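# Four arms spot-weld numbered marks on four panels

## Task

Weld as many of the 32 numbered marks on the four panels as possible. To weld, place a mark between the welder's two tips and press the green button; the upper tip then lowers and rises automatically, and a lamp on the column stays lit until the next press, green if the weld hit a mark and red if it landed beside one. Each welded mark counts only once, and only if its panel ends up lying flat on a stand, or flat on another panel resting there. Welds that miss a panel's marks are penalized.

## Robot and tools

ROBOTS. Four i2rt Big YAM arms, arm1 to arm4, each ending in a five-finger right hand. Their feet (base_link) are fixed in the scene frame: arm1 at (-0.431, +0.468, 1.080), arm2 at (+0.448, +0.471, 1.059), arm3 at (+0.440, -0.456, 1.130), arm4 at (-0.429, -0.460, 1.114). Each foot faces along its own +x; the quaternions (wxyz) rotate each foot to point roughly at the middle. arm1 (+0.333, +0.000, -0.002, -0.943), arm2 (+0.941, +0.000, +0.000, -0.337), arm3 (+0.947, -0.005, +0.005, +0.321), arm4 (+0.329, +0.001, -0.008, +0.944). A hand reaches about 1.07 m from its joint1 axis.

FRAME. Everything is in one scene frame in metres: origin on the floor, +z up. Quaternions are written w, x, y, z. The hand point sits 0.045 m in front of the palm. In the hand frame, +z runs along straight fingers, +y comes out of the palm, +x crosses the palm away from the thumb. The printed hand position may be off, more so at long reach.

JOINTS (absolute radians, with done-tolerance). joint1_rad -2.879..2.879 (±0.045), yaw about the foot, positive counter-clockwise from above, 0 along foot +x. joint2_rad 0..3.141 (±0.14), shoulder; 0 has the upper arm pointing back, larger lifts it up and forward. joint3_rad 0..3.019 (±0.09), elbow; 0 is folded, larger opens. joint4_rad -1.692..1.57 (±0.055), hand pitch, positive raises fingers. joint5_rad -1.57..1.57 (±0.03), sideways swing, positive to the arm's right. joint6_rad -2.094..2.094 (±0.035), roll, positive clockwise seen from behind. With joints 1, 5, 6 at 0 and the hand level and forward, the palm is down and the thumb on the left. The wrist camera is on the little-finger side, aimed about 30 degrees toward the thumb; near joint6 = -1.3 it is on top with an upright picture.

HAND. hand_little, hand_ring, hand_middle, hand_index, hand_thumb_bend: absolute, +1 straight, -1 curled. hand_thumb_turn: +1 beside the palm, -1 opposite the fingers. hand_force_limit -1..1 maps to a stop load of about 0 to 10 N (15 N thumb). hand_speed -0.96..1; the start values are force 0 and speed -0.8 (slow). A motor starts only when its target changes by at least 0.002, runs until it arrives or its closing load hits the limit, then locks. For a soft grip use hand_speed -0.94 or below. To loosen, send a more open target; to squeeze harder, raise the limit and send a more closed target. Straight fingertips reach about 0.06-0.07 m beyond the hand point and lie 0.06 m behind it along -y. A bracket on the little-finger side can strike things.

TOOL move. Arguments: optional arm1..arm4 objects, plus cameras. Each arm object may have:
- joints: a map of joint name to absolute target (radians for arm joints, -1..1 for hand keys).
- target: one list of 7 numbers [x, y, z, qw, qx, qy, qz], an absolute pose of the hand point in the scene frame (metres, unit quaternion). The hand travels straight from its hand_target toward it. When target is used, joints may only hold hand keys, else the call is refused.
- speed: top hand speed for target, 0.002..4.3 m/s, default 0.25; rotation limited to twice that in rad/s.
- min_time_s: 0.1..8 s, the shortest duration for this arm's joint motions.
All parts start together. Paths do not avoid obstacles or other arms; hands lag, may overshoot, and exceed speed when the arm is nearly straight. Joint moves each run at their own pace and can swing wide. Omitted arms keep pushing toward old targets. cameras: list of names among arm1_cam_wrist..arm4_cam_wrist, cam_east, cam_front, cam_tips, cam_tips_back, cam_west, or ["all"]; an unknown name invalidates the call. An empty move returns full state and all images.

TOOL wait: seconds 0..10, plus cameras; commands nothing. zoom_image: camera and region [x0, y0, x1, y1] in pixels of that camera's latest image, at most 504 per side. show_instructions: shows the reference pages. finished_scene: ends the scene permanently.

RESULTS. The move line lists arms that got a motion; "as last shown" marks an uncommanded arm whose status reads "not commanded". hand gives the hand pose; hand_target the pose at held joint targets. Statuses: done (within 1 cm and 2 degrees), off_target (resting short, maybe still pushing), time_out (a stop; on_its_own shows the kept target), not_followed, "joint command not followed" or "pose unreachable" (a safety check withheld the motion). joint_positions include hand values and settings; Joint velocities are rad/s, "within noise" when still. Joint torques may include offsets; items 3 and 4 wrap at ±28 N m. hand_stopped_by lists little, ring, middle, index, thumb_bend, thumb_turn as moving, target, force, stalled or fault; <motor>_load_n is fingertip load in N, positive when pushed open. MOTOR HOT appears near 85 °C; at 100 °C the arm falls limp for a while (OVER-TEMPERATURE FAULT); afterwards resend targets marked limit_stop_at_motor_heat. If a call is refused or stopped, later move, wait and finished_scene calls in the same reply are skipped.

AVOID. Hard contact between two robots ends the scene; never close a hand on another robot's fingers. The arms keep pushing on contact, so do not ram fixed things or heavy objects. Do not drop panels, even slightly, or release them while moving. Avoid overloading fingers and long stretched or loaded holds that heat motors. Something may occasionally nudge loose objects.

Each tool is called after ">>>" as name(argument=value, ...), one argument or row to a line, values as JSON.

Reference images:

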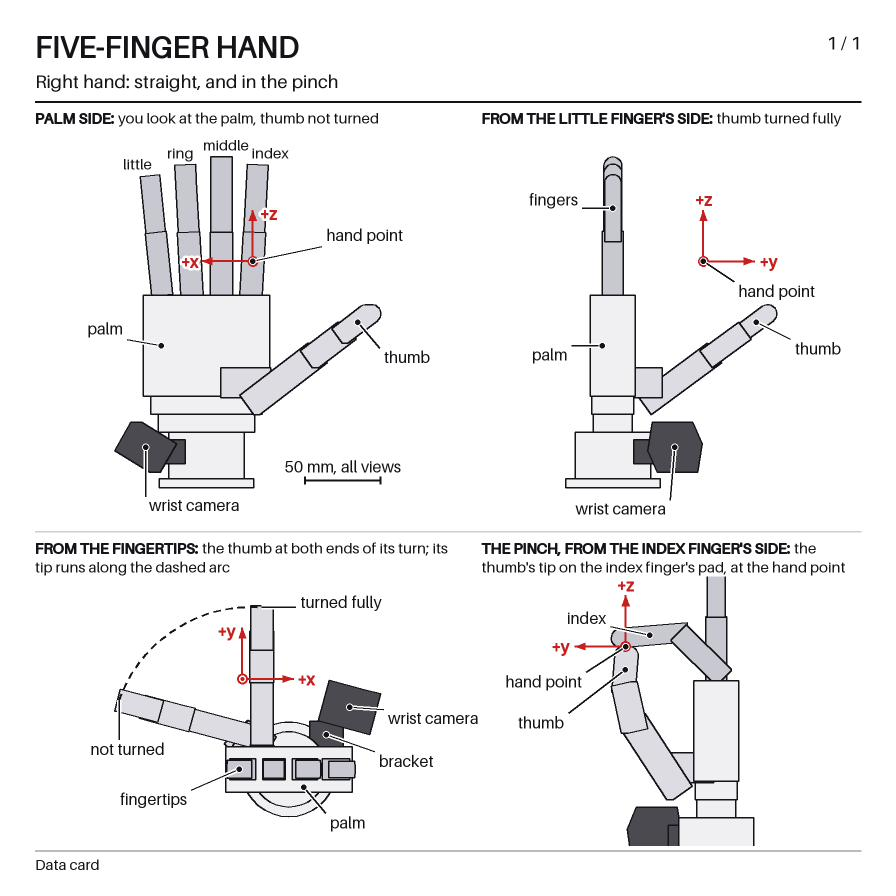

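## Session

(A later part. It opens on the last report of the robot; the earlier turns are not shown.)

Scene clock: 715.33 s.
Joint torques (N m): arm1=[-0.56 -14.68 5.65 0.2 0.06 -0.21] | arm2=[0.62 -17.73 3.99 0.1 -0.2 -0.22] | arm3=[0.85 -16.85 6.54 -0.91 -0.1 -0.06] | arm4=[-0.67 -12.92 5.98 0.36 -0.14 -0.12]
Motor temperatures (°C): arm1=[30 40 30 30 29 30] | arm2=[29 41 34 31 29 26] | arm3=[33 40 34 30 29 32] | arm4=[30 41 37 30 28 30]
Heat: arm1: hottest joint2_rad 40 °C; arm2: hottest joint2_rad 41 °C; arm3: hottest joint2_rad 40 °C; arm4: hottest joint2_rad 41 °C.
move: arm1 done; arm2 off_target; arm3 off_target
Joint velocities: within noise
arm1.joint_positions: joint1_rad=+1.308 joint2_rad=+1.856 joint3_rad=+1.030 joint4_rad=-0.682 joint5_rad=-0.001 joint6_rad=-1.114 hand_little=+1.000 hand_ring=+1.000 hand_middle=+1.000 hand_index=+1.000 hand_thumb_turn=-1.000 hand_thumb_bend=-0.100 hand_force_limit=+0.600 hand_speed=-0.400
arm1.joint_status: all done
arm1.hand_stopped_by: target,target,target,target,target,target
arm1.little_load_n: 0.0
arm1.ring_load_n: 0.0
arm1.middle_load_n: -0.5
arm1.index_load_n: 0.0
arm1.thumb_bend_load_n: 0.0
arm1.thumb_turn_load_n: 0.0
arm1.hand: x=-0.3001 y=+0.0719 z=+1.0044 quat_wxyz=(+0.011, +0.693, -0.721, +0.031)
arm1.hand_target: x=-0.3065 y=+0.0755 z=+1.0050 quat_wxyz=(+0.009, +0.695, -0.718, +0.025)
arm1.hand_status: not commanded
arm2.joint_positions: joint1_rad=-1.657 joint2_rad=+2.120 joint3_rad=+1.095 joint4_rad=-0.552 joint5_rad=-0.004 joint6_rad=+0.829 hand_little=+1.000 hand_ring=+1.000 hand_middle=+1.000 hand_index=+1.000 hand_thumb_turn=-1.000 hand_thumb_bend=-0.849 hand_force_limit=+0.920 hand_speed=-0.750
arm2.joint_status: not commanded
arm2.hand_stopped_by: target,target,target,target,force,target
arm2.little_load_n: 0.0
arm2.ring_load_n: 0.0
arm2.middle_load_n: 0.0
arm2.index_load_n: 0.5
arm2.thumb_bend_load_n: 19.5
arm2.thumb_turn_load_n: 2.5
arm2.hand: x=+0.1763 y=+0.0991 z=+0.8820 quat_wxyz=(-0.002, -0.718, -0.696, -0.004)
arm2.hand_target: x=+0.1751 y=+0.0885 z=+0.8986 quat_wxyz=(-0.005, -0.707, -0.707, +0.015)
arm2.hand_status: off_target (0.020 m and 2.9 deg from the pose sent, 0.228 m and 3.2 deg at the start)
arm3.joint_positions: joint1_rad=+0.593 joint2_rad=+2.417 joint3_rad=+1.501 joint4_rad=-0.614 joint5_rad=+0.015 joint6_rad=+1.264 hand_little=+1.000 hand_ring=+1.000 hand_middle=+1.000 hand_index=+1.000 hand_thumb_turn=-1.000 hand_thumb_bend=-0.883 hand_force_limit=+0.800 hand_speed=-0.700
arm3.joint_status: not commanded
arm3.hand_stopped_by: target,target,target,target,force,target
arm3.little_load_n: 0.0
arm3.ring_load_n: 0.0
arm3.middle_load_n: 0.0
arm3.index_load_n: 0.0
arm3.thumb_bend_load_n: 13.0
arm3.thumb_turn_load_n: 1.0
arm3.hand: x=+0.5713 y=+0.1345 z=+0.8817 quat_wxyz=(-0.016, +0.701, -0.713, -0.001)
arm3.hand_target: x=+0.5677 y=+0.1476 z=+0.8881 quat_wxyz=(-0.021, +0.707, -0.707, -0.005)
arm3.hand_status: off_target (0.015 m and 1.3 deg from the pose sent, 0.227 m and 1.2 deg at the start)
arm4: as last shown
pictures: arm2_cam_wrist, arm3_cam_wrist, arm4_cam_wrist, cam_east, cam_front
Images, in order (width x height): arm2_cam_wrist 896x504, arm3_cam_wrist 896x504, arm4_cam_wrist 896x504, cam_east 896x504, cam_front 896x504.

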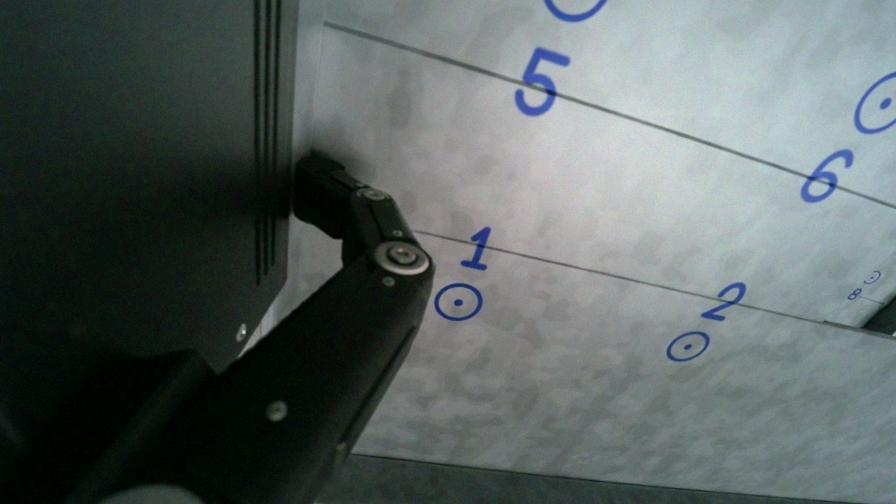

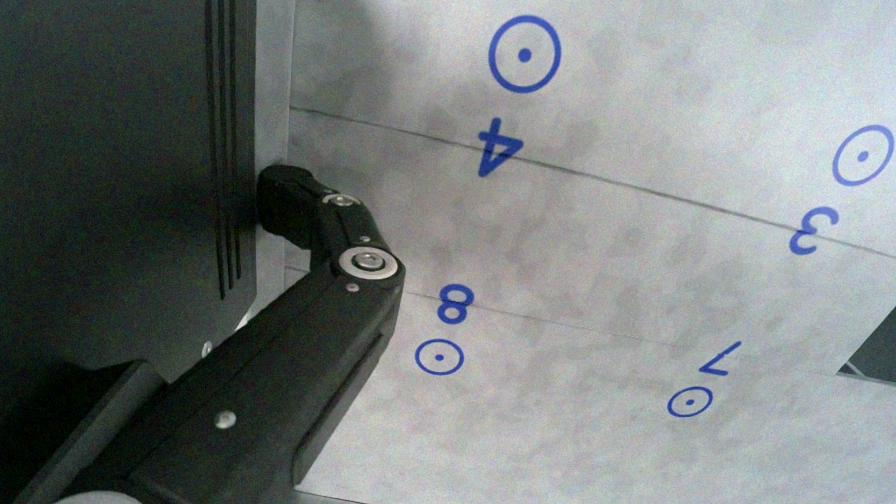

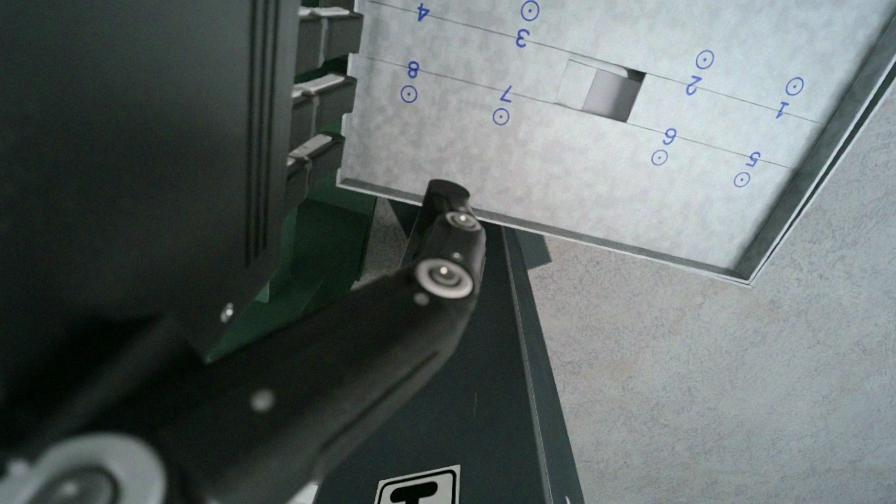

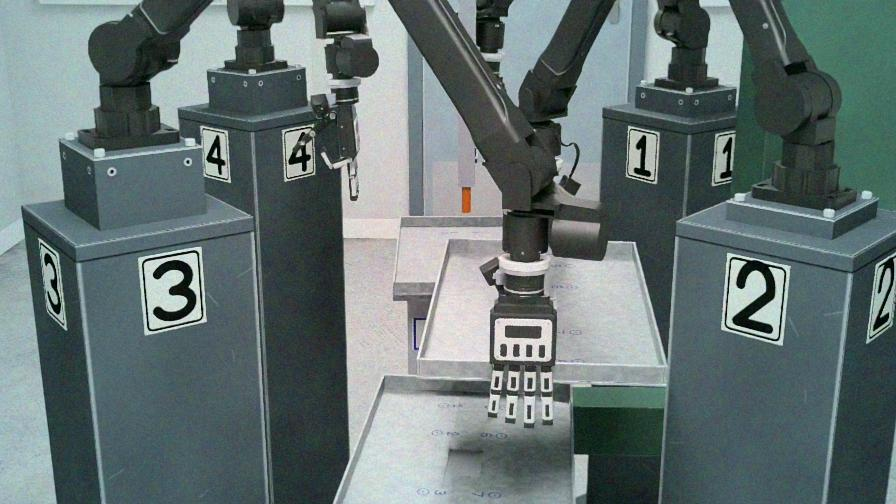

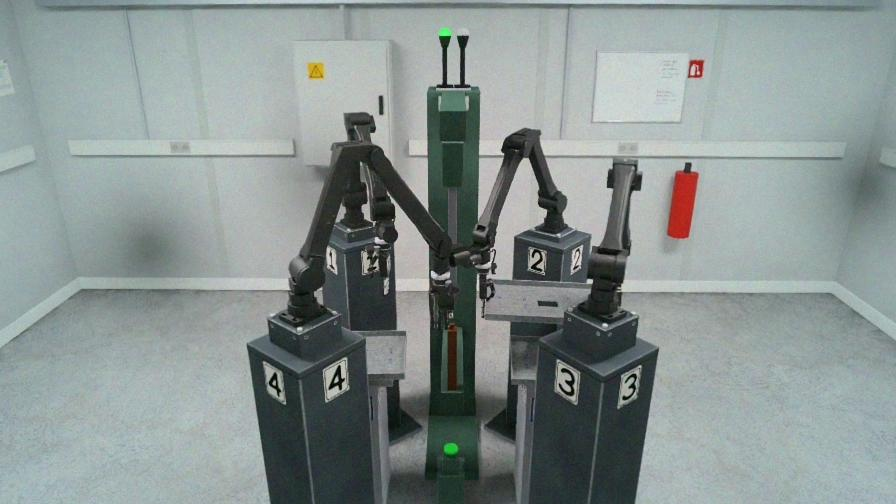

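>>> move(
  arm2={"target": [0.279, -0.026, 0.757, 0.005, 0.7071, 0.7071, -0.0149], "speed": 0.13},
  arm3={"target": [0.670, 0.037, 0.766, -0.0205, 0.7071, -0.7071, -0.0053], "speed": 0.13},
  arm1={"target": [-0.216, 0.045, 0.80, 0, 0.7193, -0.6947, 0], "speed": 0.15},
  arm4={"target": [-0.36, -0.20, 0.98, -0.0587, 0.998, 0.0, 0.02], "speed": 0.25},
  cameras=["arm4_cam_wrist", "arm2_cam_wrist", "arm3_cam_wrist", "cam_front", "cam_east"],
)

Scene clock: 718.97 s.
Joint torques (N m): arm1=[0.44 -17.14 6.04 0.59 0.02 0.12] | arm2=[1.2 -16.85 4.62 0.36 -0.16 -0.14] | arm3=[0.21 -15.97 2.82 0.34 -0.19 -0.1] | arm4=[-0.32 -8.18 3.04 0.38 0.07 0.15]
Motor temperatures (°C): arm1=[30 40 31 30 29 30] | arm2=[29 40 34 31 29 26] | arm3=[33 40 34 30 29 32] | arm4=[30 41 36 30 28 30]
Heat: arm1: hottest joint2_rad 40 °C; arm2: hottest joint2_rad 40 °C; arm3: hottest joint2_rad 40 °C; arm4: hottest joint2_rad 41 °C.
move: arm1 done; arm2 off_target; arm3 done; arm4 done
Joint velocities: within noise
arm1.joint_positions: joint1_rad=+1.435 joint2_rad=+2.414 joint3_rad=+1.317 joint4_rad=-0.487 joint5_rad=+0.000 joint6_rad=-1.071 hand_little=+1.000 hand_ring=+1.000 hand_middle=+1.000 hand_index=+1.000 hand_thumb_turn=-1.000 hand_thumb_bend=-0.100 hand_force_limit=+0.600 hand_speed=-0.400
arm1.joint_status: not commanded
arm1.hand_stopped_by: target,target,target,target,target,target
arm1.little_load_n: 0.0
arm1.ring_load_n: 0.0
arm1.middle_load_n: 0.0
arm1.index_load_n: 0.0
arm1.thumb_bend_load_n: 0.0
arm1.thumb_turn_load_n: 0.0
arm1.hand: x=-0.2230 y=+0.0496 z=+0.8063 quat_wxyz=(-0.001, +0.723, -0.691, -0.005)
arm1.hand_target: x=-0.2160 y=+0.0451 z=+0.8002 quat_wxyz=(+0.000, +0.719, -0.695, +0.000)
arm1.hand_status: done (0.010 m and 0.8 deg from the pose sent, 0.223 m and 5.7 deg at the start)
arm2.joint_positions: joint1_rad=-1.356 joint2_rad=+2.459 joint3_rad=+1.279 joint4_rad=-0.382 joint5_rad=+0.005 joint6_rad=+1.127 hand_little=+1.000 hand_ring=+1.000 hand_middle=+1.000 hand_index=+1.000 hand_thumb_turn=-1.000 hand_thumb_bend=-0.849 hand_force_limit=+0.920 hand_speed=-0.750
arm2.joint_status: not commanded
arm2.hand_stopped_by: target,target,target,target,force,target
arm2.little_load_n: 0.0
arm2.ring_load_n: 0.0
arm2.middle_load_n: 0.0
arm2.index_load_n: 0.0
arm2.thumb_bend_load_n: 13.5
arm2.thumb_turn_load_n: 1.5
arm2.hand: x=+0.2751 y=-0.0114 z=+0.7532 quat_wxyz=(+0.001, -0.718, -0.697, +0.004)
arm2.hand_target: x=+0.2792 y=-0.0258 z=+0.7572 quat_wxyz=(-0.005, -0.707, -0.707, +0.015)
arm2.hand_status: off_target (0.016 m and 2.2 deg from the pose sent, 0.204 m and 2.9 deg at the start)
arm3.joint_positions: joint1_rad=+0.351 joint2_rad=+2.614 joint3_rad=+1.458 joint4_rad=-0.361 joint5_rad=+0.004 joint6_rad=+1.014 hand_little=+1.000 hand_ring=+1.000 hand_middle=+1.000 hand_index=+1.000 hand_thumb_turn=-1.000 hand_thumb_bend=-0.883 hand_force_limit=+0.800 hand_speed=-0.700
arm3.joint_status: not commanded
arm3.hand_stopped_by: target,target,target,target,force,target
arm3.little_load_n: 0.0
arm3.ring_load_n: 0.0
arm3.middle_load_n: 0.0
arm3.index_load_n: 0.0
arm3.thumb_bend_load_n: 12.0
arm3.thumb_turn_load_n: 1.0
arm3.hand: x=+0.6744 y=+0.0354 z=+0.7674 quat_wxyz=(-0.020, +0.704, -0.710, -0.002)
arm3.hand_target: x=+0.6701 y=+0.0370 z=+0.7661 quat_wxyz=(-0.021, +0.707, -0.707, -0.005)
arm3.hand_status: done (0.005 m and 0.7 deg from the pose sent, 0.181 m and 1.3 deg at the start)
arm4.joint_positions: joint1_rad=-1.200 joint2_rad=+1.784 joint3_rad=+0.580 joint4_rad=-0.286 joint5_rad=+0.003 joint6_rad=-0.314 hand_little=-1.000 hand_ring=+1.000 hand_middle=+1.000 hand_index=+1.000 hand_thumb_turn=-1.000 hand_thumb_bend=+1.000 hand_force_limit=+0.300 hand_speed=-0.250
arm4.joint_status: not commanded
arm4.hand_stopped_by: target,target,target,target,target,target
arm4.little_load_n: 0.0
arm4.ring_load_n: 0.0
arm4.middle_load_n: 0.0
arm4.index_load_n: 0.0
arm4.thumb_bend_load_n: 0.0
arm4.thumb_turn_load_n: 0.0
arm4.hand: x=-0.3612 y=-0.2060 z=+0.9757 quat_wxyz=(-0.047, +0.999, +0.007, +0.015)
arm4.hand_target: x=-0.3600 y=-0.1999 z=+0.9799 quat_wxyz=(-0.059, +0.998, +0.000, +0.020)
arm4.hand_status: done (0.007 m and 1.7 deg from the pose sent, 0.314 m and 2.7 deg at the start)
pictures: arm2_cam_wrist, arm3_cam_wrist, arm4_cam_wrist, cam_east, cam_front
Images, in order (width x height): arm2_cam_wrist 896x504, arm3_cam_wrist 896x504, arm4_cam_wrist 896x504, cam_east 896x504, cam_front 896x504.

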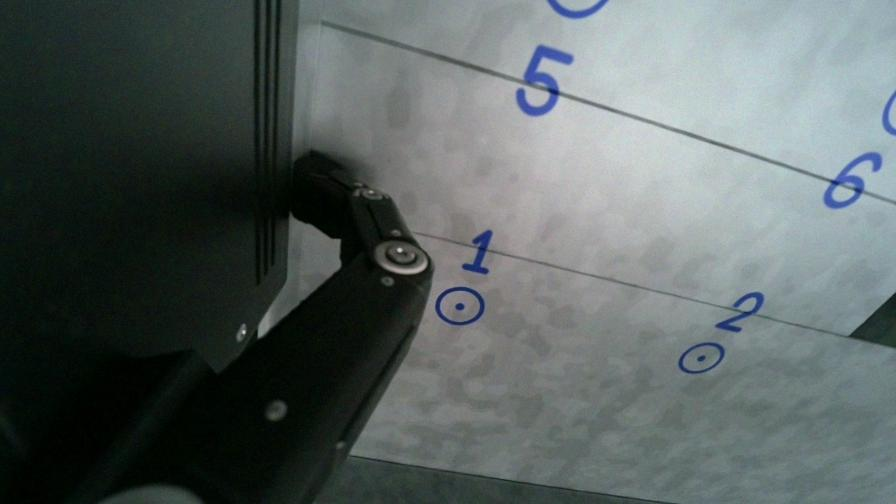

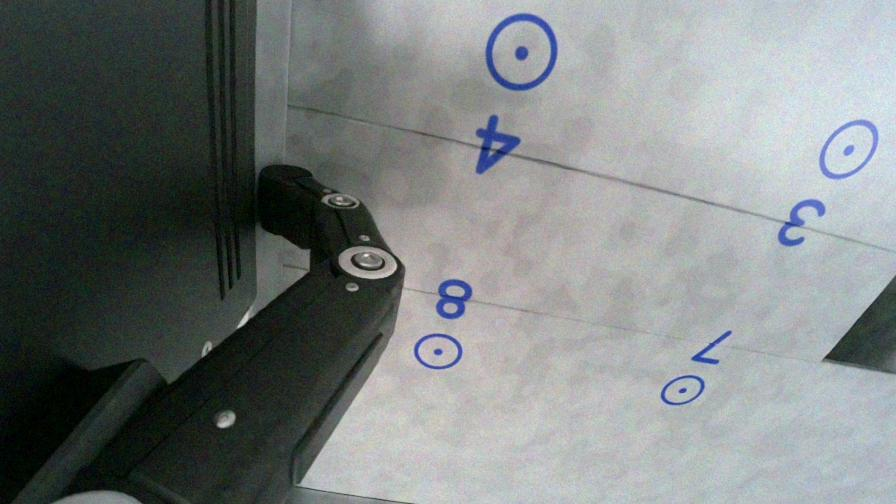

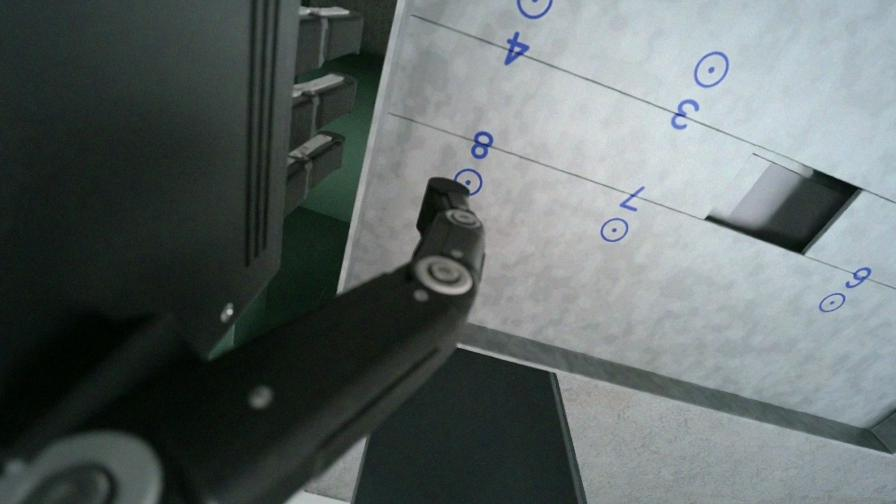

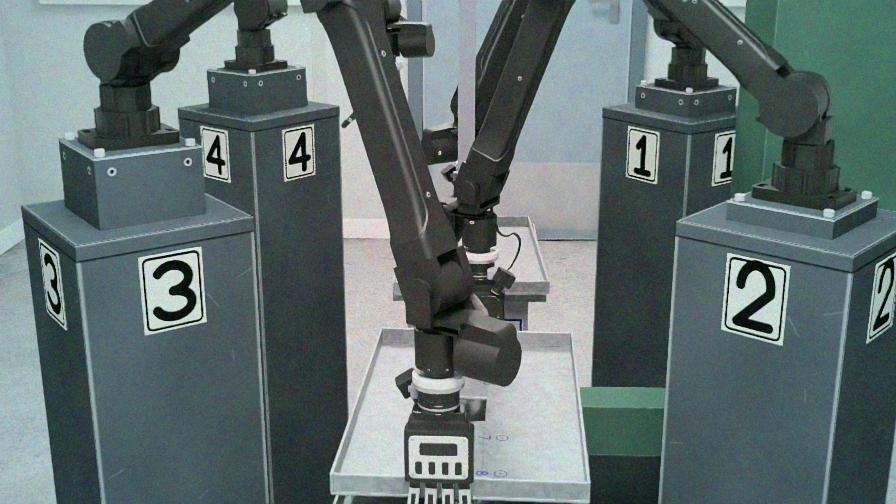

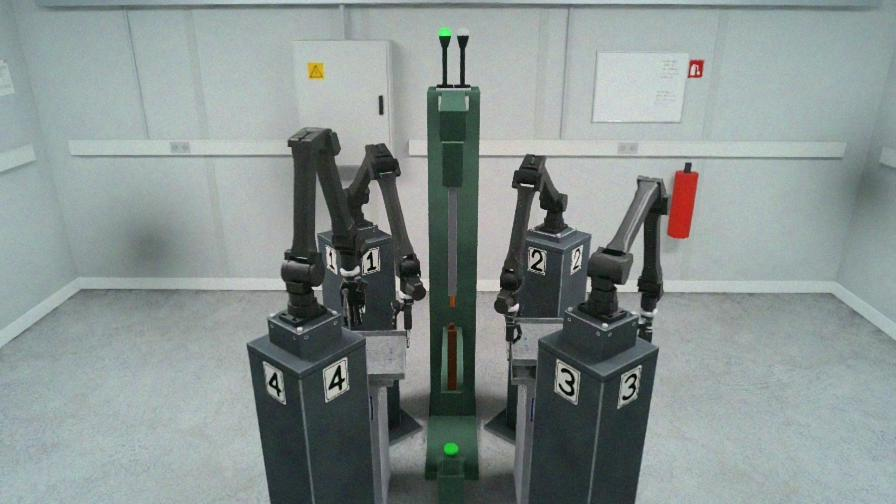

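>>> move(
  arm2={"target": [0.275, -0.028, 0.707, 0.005, 0.7071, 0.7071, -0.0149], "speed": 0.06},
  arm3={"target": [0.666, 0.035, 0.711, -0.0205, 0.7071, -0.7071, -0.0053], "speed": 0.06},
  arm1={"target": [-0.211, 0.036, 0.693, 0, 0.7193, -0.6947, 0], "speed": 0.15},
  arm4={"target": [-0.49, -0.05, 0.93, -0.0587, 0.9931, 0.015, 0.102], "speed": 0.25},
  cameras=["arm4_cam_wrist", "arm1_cam_wrist", "arm2_cam_wrist", "arm3_cam_wrist", "cam_east"],
)

Scene clock: 721.23 s.
Joint torques (N m): arm1=[0.32 -17.96 5.33 0.61 0.01 0.12] | arm2=[0.79 -17.14 4.49 0.46 -0.13 -0.19] | arm3=[-0.67 -15.74 2.82 -0.02 -0.32 -0.06] | arm4=[-0.79 -11.11 5.65 -0.21 0.24 0.11]
Motor temperatures (°C): arm1=[30 40 31 30 29 30] | arm2=[29 40 34 31 29 26] | arm3=[33 40 34 30 29 32] | arm4=[30 40 36 30 28 30]
Heat: arm1: hottest joint2_rad 40 °C; arm2: hottest joint2_rad 40 °C; arm3: hottest joint2_rad 40 °C; arm4: hottest joint2_rad 40 °C.
move: arm1 done; arm2 off_target; arm3 off_target; arm4 done
Joint velocities: within noise
arm1.joint_positions: joint1_rad=+1.435 joint2_rad=+2.674 joint3_rad=+1.498 joint4_rad=-0.403 joint5_rad=+0.000 joint6_rad=-1.071 hand_little=+1.000 hand_ring=+1.000 hand_middle=+1.000 hand_index=+1.000 hand_thumb_turn=-1.000 hand_thumb_bend=-0.100 hand_force_limit=+0.600 hand_speed=-0.400
arm1.joint_status: not commanded
arm1.hand_stopped_by: target,target,target,target,target,target
arm1.little_load_n: 0.0
arm1.ring_load_n: 0.0
arm1.middle_load_n: 0.0
arm1.index_load_n: 0.0
arm1.thumb_bend_load_n: 0.0
arm1.thumb_turn_load_n: 0.0
arm1.hand: x=-0.2154 y=+0.0371 z=+0.7023 quat_wxyz=(-0.001, +0.723, -0.691, -0.003)
arm1.hand_target: x=-0.2111 y=+0.0363 z=+0.6932 quat_wxyz=(+0.000, +0.719, -0.695, +0.000)
arm1.hand_status: done (0.010 m and 0.6 deg from the pose sent, 0.115 m and 0.8 deg at the start)
arm2.joint_positions: joint1_rad=-1.356 joint2_rad=+2.585 joint3_rad=+1.351 joint4_rad=-0.338 joint5_rad=+0.004 joint6_rad=+1.127 hand_little=+1.000 hand_ring=+1.000 hand_middle=+1.000 hand_index=+1.000 hand_thumb_turn=-1.000 hand_thumb_bend=-0.849 hand_force_limit=+0.920 hand_speed=-0.750
arm2.joint_status: not commanded
arm2.hand_stopped_by: target,target,target,target,force,target
arm2.little_load_n: 0.0
arm2.ring_load_n: 0.0
arm2.middle_load_n: 0.0
arm2.index_load_n: 0.5
arm2.thumb_bend_load_n: 14.0
arm2.thumb_turn_load_n: 1.5
arm2.hand: x=+0.2759 y=-0.0108 z=+0.7025 quat_wxyz=(+0.002, -0.717, -0.697, +0.000)
arm2.hand_target: x=+0.2753 y=-0.0276 z=+0.7072 quat_wxyz=(-0.005, -0.707, -0.707, +0.015)
arm2.hand_status: off_target (0.018 m and 2.5 deg from the pose sent, 0.049 m and 2.2 deg at the start)
arm3.joint_positions: joint1_rad=+0.351 joint2_rad=+2.729 joint3_rad=+1.531 joint4_rad=-0.306 joint5_rad=+0.008 joint6_rad=+1.015 hand_little=+1.000 hand_ring=+1.000 hand_middle=+1.000 hand_index=+1.000 hand_thumb_turn=-1.000 hand_thumb_bend=-0.883 hand_force_limit=+0.800 hand_speed=-0.700
arm3.joint_status: not commanded
arm3.hand_stopped_by: target,target,target,target,force,target
arm3.little_load_n: 0.0
arm3.ring_load_n: 0.0
arm3.middle_load_n: 0.0
arm3.index_load_n: 0.0
arm3.thumb_bend_load_n: 12.5
arm3.thumb_turn_load_n: 1.0
arm3.hand: x=+0.6754 y=+0.0357 z=+0.7185 quat_wxyz=(-0.027, +0.703, -0.710, -0.002)
arm3.hand_target: x=+0.6660 y=+0.0346 z=+0.7111 quat_wxyz=(-0.020, +0.707, -0.707, -0.005)
arm3.hand_status: off_target (0.012 m and 1.0 deg from the pose sent, 0.057 m and 0.7 deg at the start)
arm4.joint_positions: joint1_rad=-0.740 joint2_rad=+2.096 joint3_rad=+0.990 joint4_rad=-0.401 joint5_rad=+0.211 joint6_rad=+0.108 hand_little=-1.000 hand_ring=+1.000 hand_middle=+1.000 hand_index=+1.000 hand_thumb_turn=-1.000 hand_thumb_bend=+1.000 hand_force_limit=+0.300 hand_speed=-0.250
arm4.joint_status: not commanded
arm4.hand_stopped_by: target,target,target,target,target,target
arm4.little_load_n: 0.0
arm4.ring_load_n: 0.0
arm4.middle_load_n: 0.0
arm4.index_load_n: 0.0
arm4.thumb_bend_load_n: 0.0
arm4.thumb_turn_load_n: 0.0
arm4.hand: x=-0.4881 y=-0.0591 z=+0.9285 quat_wxyz=(-0.053, +0.993, +0.022, +0.102)
arm4.hand_target: x=-0.4899 y=-0.0502 z=+0.9300 quat_wxyz=(-0.059, +0.993, +0.015, +0.102)
arm4.hand_status: done (0.009 m and 1.0 deg from the pose sent, 0.207 m and 10.1 deg at the start)
pictures: arm1_cam_wrist, arm2_cam_wrist, arm3_cam_wrist, arm4_cam_wrist, cam_east
Images, in order (width x height): arm1_cam_wrist 896x504, arm2_cam_wrist 896x504, arm3_cam_wrist 896x504, arm4_cam_wrist 896x504, cam_east 896x504.

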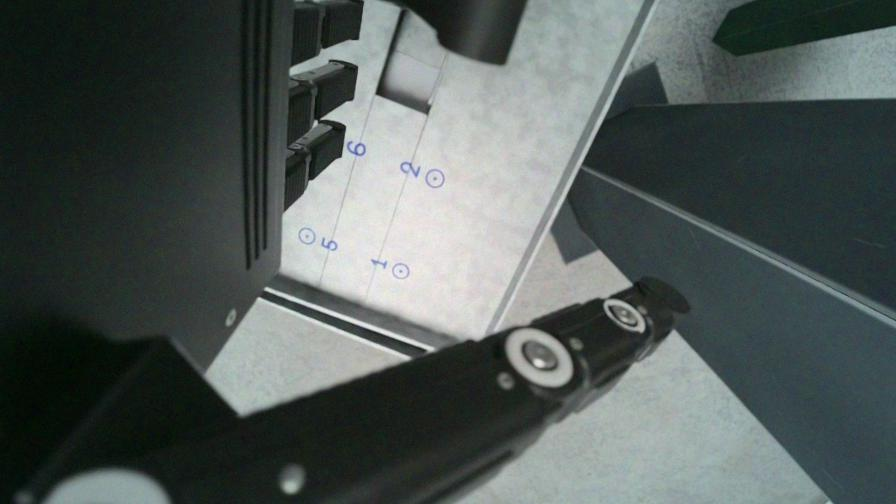

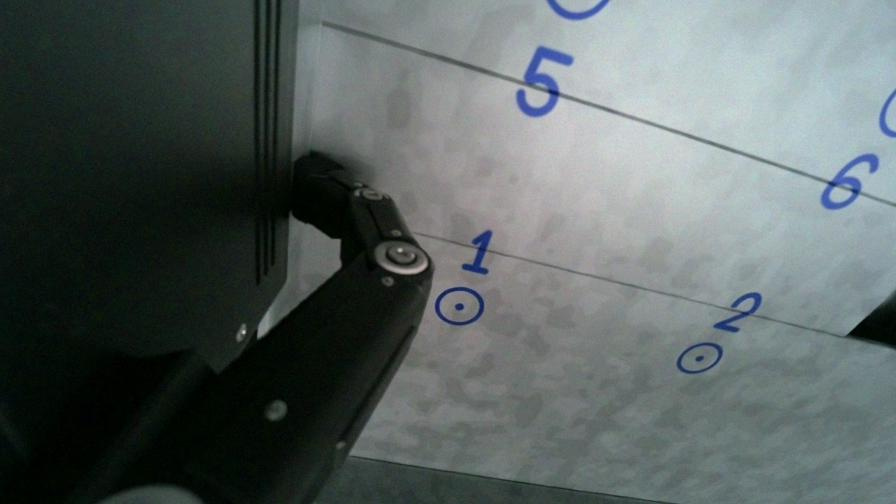

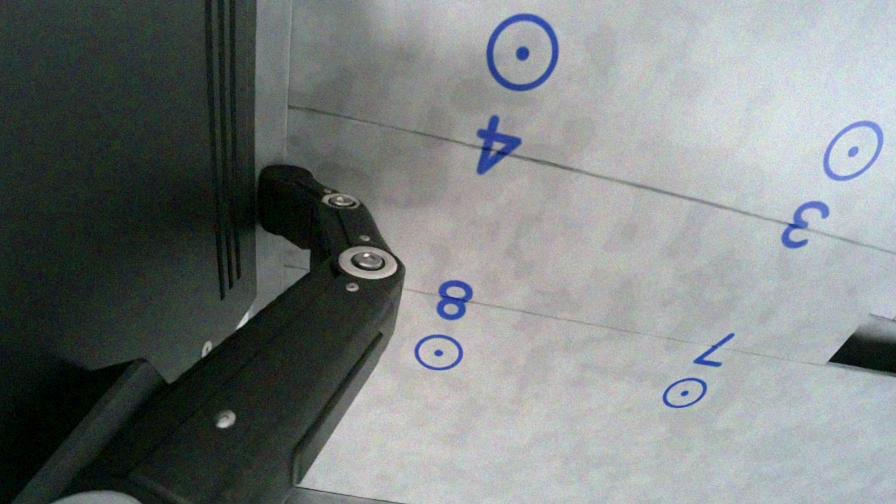

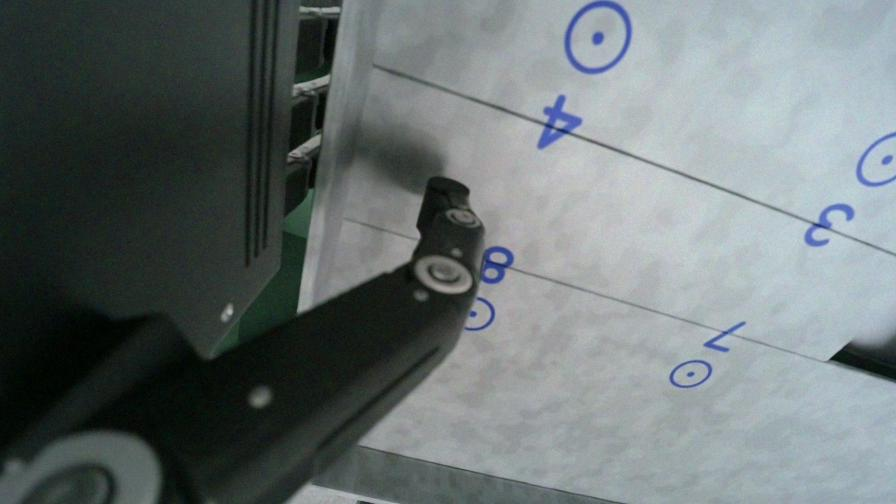

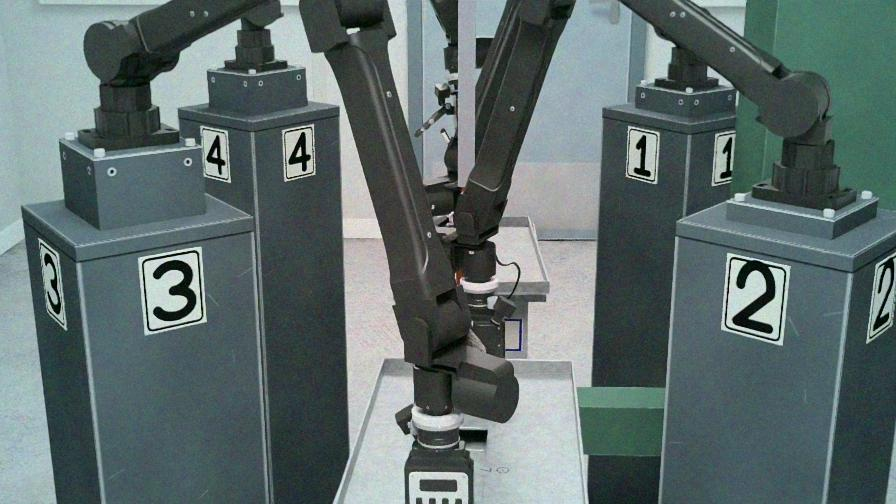

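>>> move(
  arm2={"target": [0.275, -0.028, 0.704, 0.005, 0.7071, 0.7071, -0.0149], "speed": 0.05},
  arm3={"target": [0.666, 0.035, 0.701, -0.0205, 0.7071, -0.7071, -0.0053], "speed": 0.05},
  arm1={"target": [-0.227, 0.036, 0.690, 0, 0.7193, -0.6947, 0], "speed": 0.08},
)

>>> move(
  arm1={"joints": {"hand_thumb_bend": -0.98, "hand_force_limit": 0.75, "hand_speed": -0.7}},
  cameras=["arm4_cam_wrist", "arm2_cam_wrist", "arm3_cam_wrist", "cam_east"],
)

Scene clock: 722.90 s.
Joint torques (N m): arm1=[-0.56 -18.2 3.52 0.76 0.02 -0.15] | arm2=[0.79 -16.97 4.67 0.61 -0.09 -0.21] | arm3=[-0.15 -14.27 3.99 0.29 -0.34 -0.01] | arm4=[-0.44 -11.11 5.67 -0.18 0.25 0.15]
Motor temperatures (°C): arm1=[30 40 31 30 29 30] | arm2=[29 40 34 31 29 26] | arm3=[33 40 34 30 29 32] | arm4=[30 40 36 30 28 30]
Heat: arm1: hottest joint2_rad 40 °C; arm2: hottest joint2_rad 40 °C; arm3: hottest joint2_rad 40 °C; arm4: hottest joint2_rad 40 °C.
move: arm1 off_target; arm2 off_target; arm3 off_target
Joint velocities: within noise
arm1.joint_positions: joint1_rad=+1.421 joint2_rad=+2.674 joint3_rad=+1.498 joint4_rad=-0.383 joint5_rad=+0.000 joint6_rad=-1.071 hand_little=+1.000 hand_ring=+1.000 hand_middle=+1.000 hand_index=+1.000 hand_thumb_turn=-1.000 hand_thumb_bend=-0.100 hand_force_limit=+0.600 hand_speed=-0.400
arm1.joint_status: not commanded
arm1.hand_stopped_by: target,target,target,target,target,target
arm1.little_load_n: 0.0
arm1.ring_load_n: 0.0
arm1.middle_load_n: 0.0
arm1.index_load_n: 0.0
arm1.thumb_bend_load_n: 0.0
arm1.thumb_turn_load_n: 0.0
arm1.hand: x=-0.2186 y=+0.0295 z=+0.7012 quat_wxyz=(+0.002, +0.718, -0.696, +0.007)
arm1.hand_target: x=-0.2271 y=+0.0363 z=+0.6903 quat_wxyz=(+0.000, +0.719, -0.695, +0.000)
arm1.hand_status: off_target (0.015 m and 0.9 deg from the pose sent, 0.017 m and 0.6 deg at the start)
arm2.joint_positions: joint1_rad=-1.356 joint2_rad=+2.587 joint3_rad=+1.354 joint4_rad=-0.338 joint5_rad=+0.002 joint6_rad=+1.127 hand_little=+1.000 hand_ring=+1.000 hand_middle=+1.000 hand_index=+1.000 hand_thumb_turn=-1.000 hand_thumb_bend=-0.849 hand_force_limit=+0.920 hand_speed=-0.750
arm2.joint_status: not commanded
arm2.hand_stopped_by: target,target,target,target,force,target
arm2.little_load_n: 0.0
arm2.ring_load_n: 0.0
arm2.middle_load_n: 0.0
arm2.index_load_n: 0.0
arm2.thumb_bend_load_n: 14.0
arm2.thumb_turn_load_n: 1.5
arm2.hand: x=+0.2757 y=-0.0119 z=+0.7019 quat_wxyz=(+0.001, -0.717, -0.697, +0.000)
arm2.hand_target: x=+0.2752 y=-0.0279 z=+0.7045 quat_wxyz=(-0.005, -0.707, -0.707, +0.015)
arm2.hand_status: off_target (0.016 m and 2.5 deg from the pose sent, 0.017 m and 2.5 deg at the start)
arm3.joint_positions: joint1_rad=+0.351 joint2_rad=+2.731 joint3_rad=+1.535 joint4_rad=-0.306 joint5_rad=+0.008 joint6_rad=+1.015 hand_little=+1.000 hand_ring=+1.000 hand_middle=+1.000 hand_index=+1.000 hand_thumb_turn=-1.000 hand_thumb_bend=-0.883 hand_force_limit=+0.800 hand_speed=-0.700
arm3.joint_status: not commanded
arm3.hand_stopped_by: target,target,target,target,force,target
arm3.little_load_n: 0.0
arm3.ring_load_n: 0.0
arm3.middle_load_n: 0.0
arm3.index_load_n: 0.0
arm3.thumb_bend_load_n: 12.5
arm3.thumb_turn_load_n: 1.0
arm3.hand: x=+0.6764 y=+0.0372 z=+0.7184 quat_wxyz=(-0.028, +0.703, -0.710, -0.002)
arm3.hand_target: x=+0.6659 y=+0.0343 z=+0.7018 quat_wxyz=(-0.021, +0.707, -0.707, -0.005)
arm3.hand_status: off_target (0.020 m and 1.1 deg from the pose sent, 0.020 m and 1.0 deg at the start)
arm4: as last shown
arm4.hand: x=-0.4881 y=-0.0590 z=+0.9285 quat_wxyz=(-0.053, +0.993, +0.022, +0.102)
pictures: none

Scene clock: 725.23 s.
Joint torques (N m): arm1=[-0.21 -18.26 3.45 0.76 0.01 -0.15] | arm2=[0.91 -16.62 4.7 0.59 -0.08 -0.19] | arm3=[0.67 -14.21 4.01 0.35 -0.33 -0.04] | arm4=[-0.38 -11.05 5.67 -0.21 0.24 0.15]
Motor temperatures (°C): arm1=[30 40 30 30 29 30] | arm2=[29 40 34 31 29 26] | arm3=[33 40 34 30 29 31] | arm4=[30 40 36 30 28 30]
Heat: arm1: hottest joint2_rad 40 °C; arm2: hottest joint2_rad 40 °C; arm3: hottest joint2_rad 40 °C; arm4: hottest joint2_rad 40 °C.
move: arm1 off_target
Joint velocities: within noise
arm1.joint_positions: joint1_rad=+1.418 joint2_rad=+2.674 joint3_rad=+1.498 joint4_rad=-0.383 joint5_rad=+0.000 joint6_rad=-1.071 hand_little=+1.000 hand_ring=+1.000 hand_middle=+1.000 hand_index=+1.000 hand_thumb_turn=-1.000 hand_thumb_bend=-0.902 hand_force_limit=+0.750 hand_speed=-0.700
arm1.joint_status: hand_thumb_bend off_target (ended at -0.902, target -0.980); the others done
arm1.hand_stopped_by: target,target,target,target,force,target
arm1.little_load_n: 0.0
arm1.ring_load_n: 0.0
arm1.middle_load_n: 0.5
arm1.index_load_n: 0.0
arm1.thumb_bend_load_n: 13.0
arm1.thumb_turn_load_n: 1.0
arm1.hand: x=-0.2204 y=+0.0287 z=+0.7010 quat_wxyz=(+0.002, +0.717, -0.698, +0.007)
arm1.hand_target: x=-0.2270 y=+0.0363 z=+0.6903 quat_wxyz=(+0.000, +0.719, -0.695, +0.000)
arm1.hand_status: not commanded
arm2, arm3, arm4: as last shown
pictures: arm2_cam_wrist, arm3_cam_wrist, arm4_cam_wrist, cam_east
Images, in order (width x height): arm2_cam_wrist 896x504, arm3_cam_wrist 896x504, arm4_cam_wrist 896x504, cam_east 896x504.

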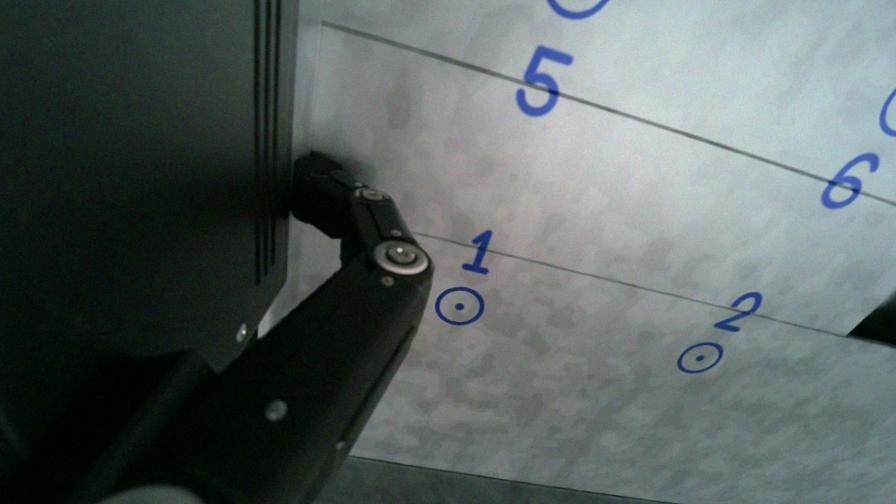

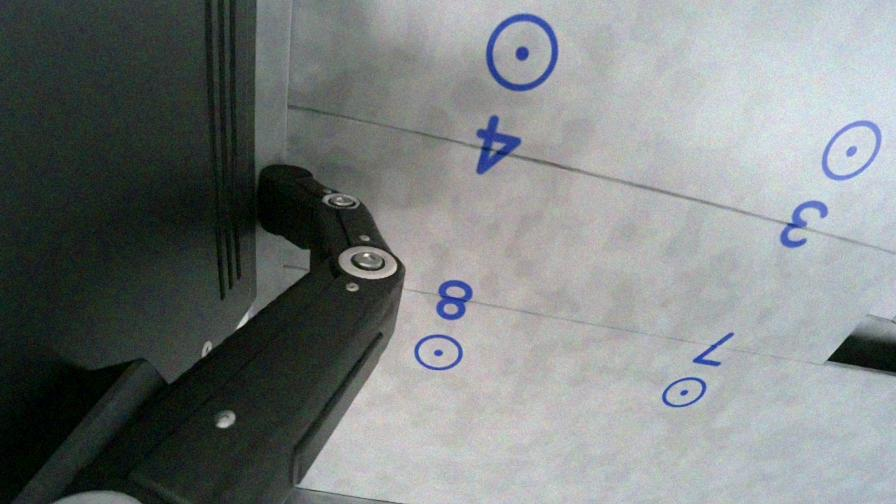

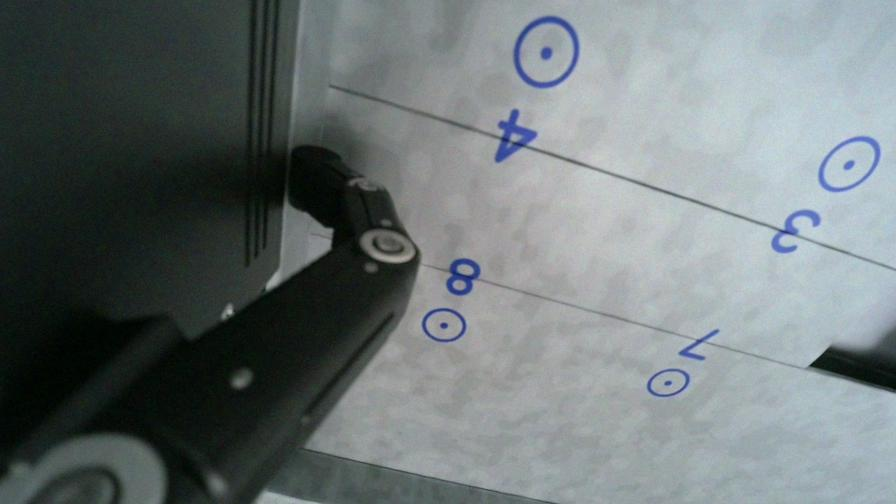

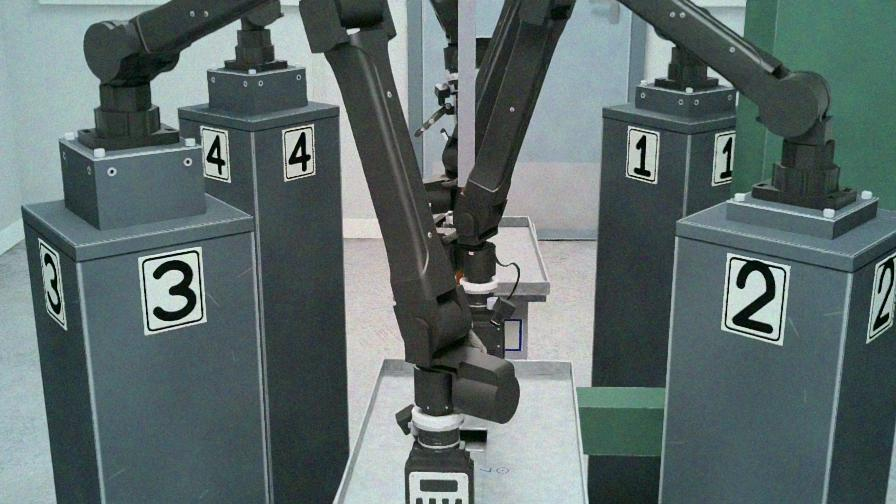

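>>> move(
  arm2={"joints": {"hand_thumb_bend": -0.3, "hand_speed": -0.5}},
  arm3={"joints": {"hand_thumb_bend": -0.3, "hand_speed": -0.5}},
  arm1={"target": [-0.238, 0.036, 0.776, -0.0726, 0.7153, -0.6909, 0.0752], "speed": 0.12},
  cameras=["arm4_cam_wrist", "arm1_cam_wrist", "arm2_cam_wrist", "arm3_cam_wrist", "cam_west"],
)

Scene clock: 726.90 s.
Joint torques (N m): arm1=[-0.67 -19.19 3.29 0.7 -0.22 -0.1] | arm2=[0.56 -16.97 4.31 0.62 -0.09 -0.12] | arm3=[0.03 -14.56 4 0.27 -0.32 -0.05] | arm4=[-0.44 -11.16 5.67 -0.23 0.25 0.15]
Motor temperatures (°C): arm1=[30 40 30 30 29 30] | arm2=[29 40 34 31 29 26] | arm3=[33 40 34 30 29 31] | arm4=[30 40 36 30 28 30]
Heat: arm1: hottest joint2_rad 40 °C; arm2: hottest joint2_rad 40 °C; arm3: hottest joint2_rad 40 °C; arm4: hottest joint2_rad 40 °C.
move: arm1 done; arm2 done; arm3 done
Joint velocities: within noise
arm1.joint_positions: joint1_rad=+1.332 joint2_rad=+2.449 joint3_rad=+1.267 joint4_rad=-0.311 joint5_rad=-0.187 joint6_rad=-1.159 hand_little=+1.000 hand_ring=+1.000 hand_middle=+1.000 hand_index=+1.000 hand_thumb_turn=-1.000 hand_thumb_bend=-0.902 hand_force_limit=+0.750 hand_speed=-0.700
arm1.joint_status: not commanded
arm1.hand_stopped_by: target,target,target,target,force,target
arm1.little_load_n: 0.0
arm1.ring_load_n: 0.0
arm1.middle_load_n: 0.0
arm1.index_load_n: 0.0
arm1.thumb_bend_load_n: 13.0
arm1.thumb_turn_load_n: 1.5
arm1.hand: x=-0.2357 y=+0.0394 z=+0.7724 quat_wxyz=(-0.073, +0.716, -0.690, +0.070)
arm1.hand_target: x=-0.2378 y=+0.0359 z=+0.7761 quat_wxyz=(-0.073, +0.715, -0.691, +0.075)
arm1.hand_status: done (0.005 m and 0.6 deg from the pose sent, 0.077 m and 11.6 deg at the start)
arm2.joint_positions: joint1_rad=-1.356 joint2_rad=+2.587 joint3_rad=+1.359 joint4_rad=-0.338 joint5_rad=+0.002 joint6_rad=+1.119 hand_little=+1.000 hand_ring=+1.000 hand_middle=+1.000 hand_index=+1.000 hand_thumb_turn=-1.000 hand_thumb_bend=-0.300 hand_force_limit=+0.920 hand_speed=-0.500
arm2.joint_status: all done
arm2.hand_stopped_by: target,target,target,target,target,target
arm2.little_load_n: 0.0
arm2.ring_load_n: 0.0
arm2.middle_load_n: 0.0
arm2.index_load_n: 0.0
arm2.thumb_bend_load_n: 0.0
arm2.thumb_turn_load_n: 0.0
arm2.hand: x=+0.2747 y=-0.0138 z=+0.7025 quat_wxyz=(+0.000, -0.715, -0.700, +0.002)
arm2.hand_target: x=+0.2752 y=-0.0278 z=+0.7045 quat_wxyz=(-0.005, -0.707, -0.707, +0.015)
arm2.hand_status: not commanded
arm3.joint_positions: joint1_rad=+0.351 joint2_rad=+2.731 joint3_rad=+1.535 joint4_rad=-0.306 joint5_rad=+0.009 joint6_rad=+1.015 hand_little=+1.000 hand_ring=+1.000 hand_middle=+1.000 hand_index=+1.000 hand_thumb_turn=-1.000 hand_thumb_bend=-0.300 hand_force_limit=+0.800 hand_speed=-0.500
arm3.joint_status: all done
arm3.hand_stopped_by: target,target,target,target,target,target
arm3.little_load_n: 0.0
arm3.ring_load_n: 0.0
arm3.middle_load_n: 0.0
arm3.index_load_n: 0.0
arm3.thumb_bend_load_n: 0.0
arm3.thumb_turn_load_n: 0.0
arm3.hand: x=+0.6765 y=+0.0372 z=+0.7183 quat_wxyz=(-0.028, +0.703, -0.710, -0.002)
arm3.hand_target: x=+0.6660 y=+0.0343 z=+0.7018 quat_wxyz=(-0.021, +0.707, -0.707, -0.005)
arm3.hand_status: not commanded
arm4: as last shown
pictures: arm1_cam_wrist, arm2_cam_wrist, arm3_cam_wrist, arm4_cam_wrist, cam_west
Images, in order (width x height): arm1_cam_wrist 896x504, arm2_cam_wrist 896x504, arm3_cam_wrist 896x504, arm4_cam_wrist 896x504, cam_west 896x504.

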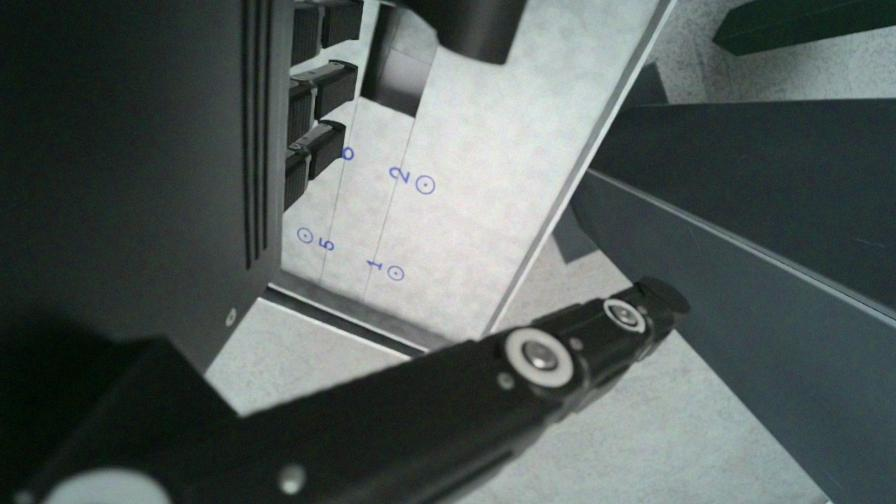

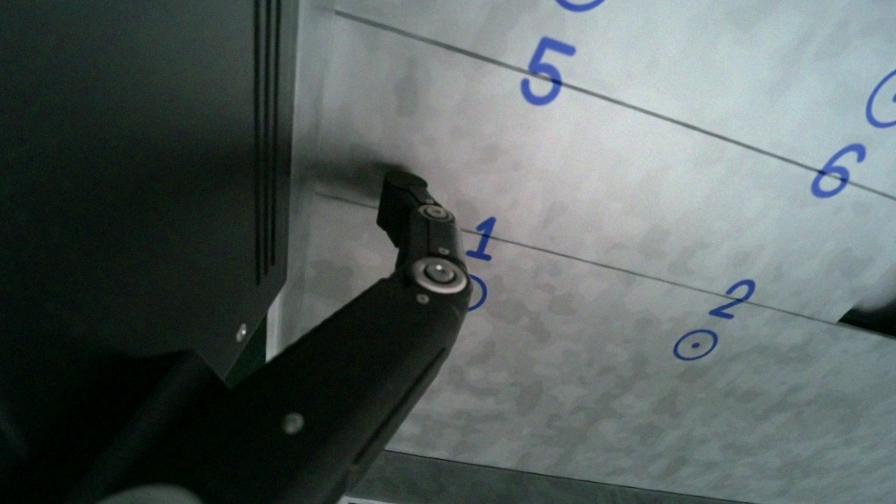

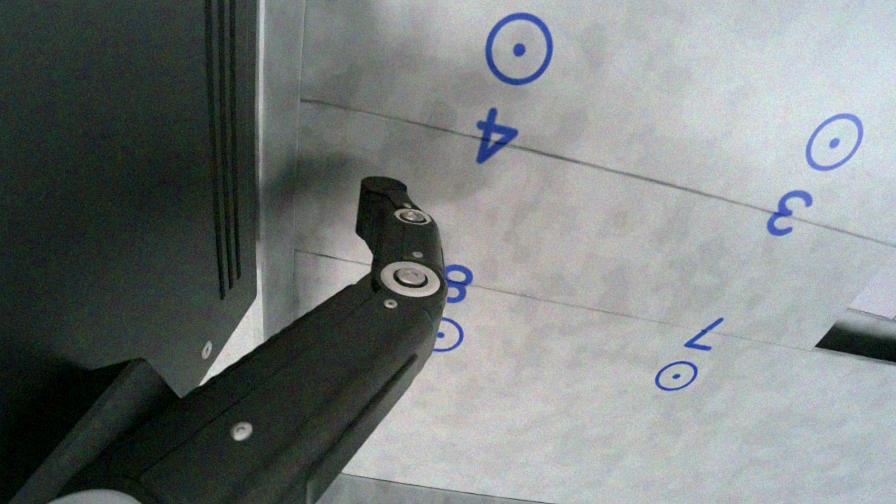

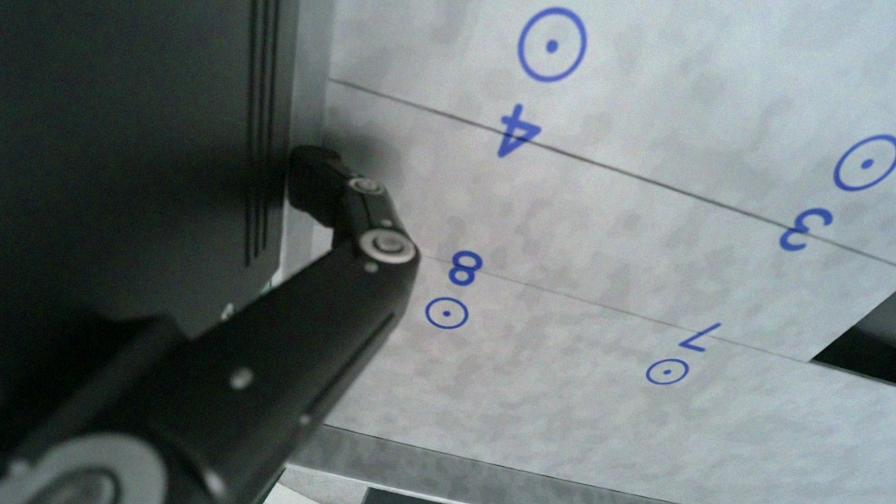

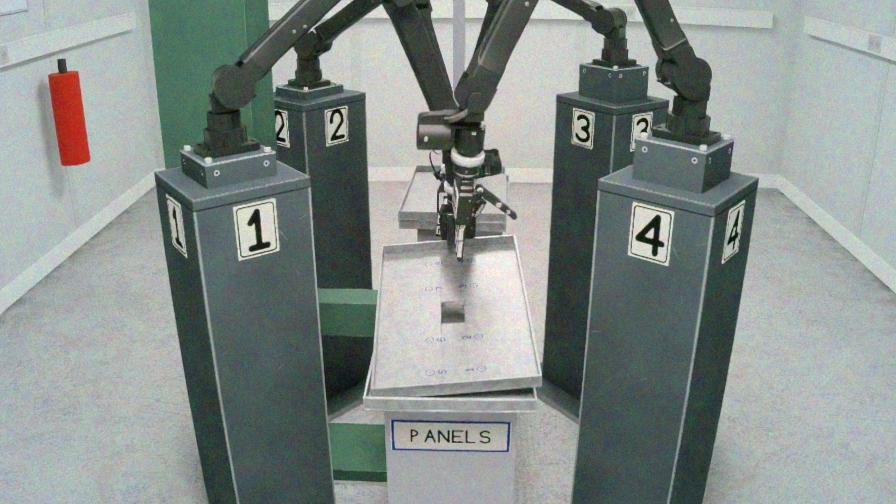

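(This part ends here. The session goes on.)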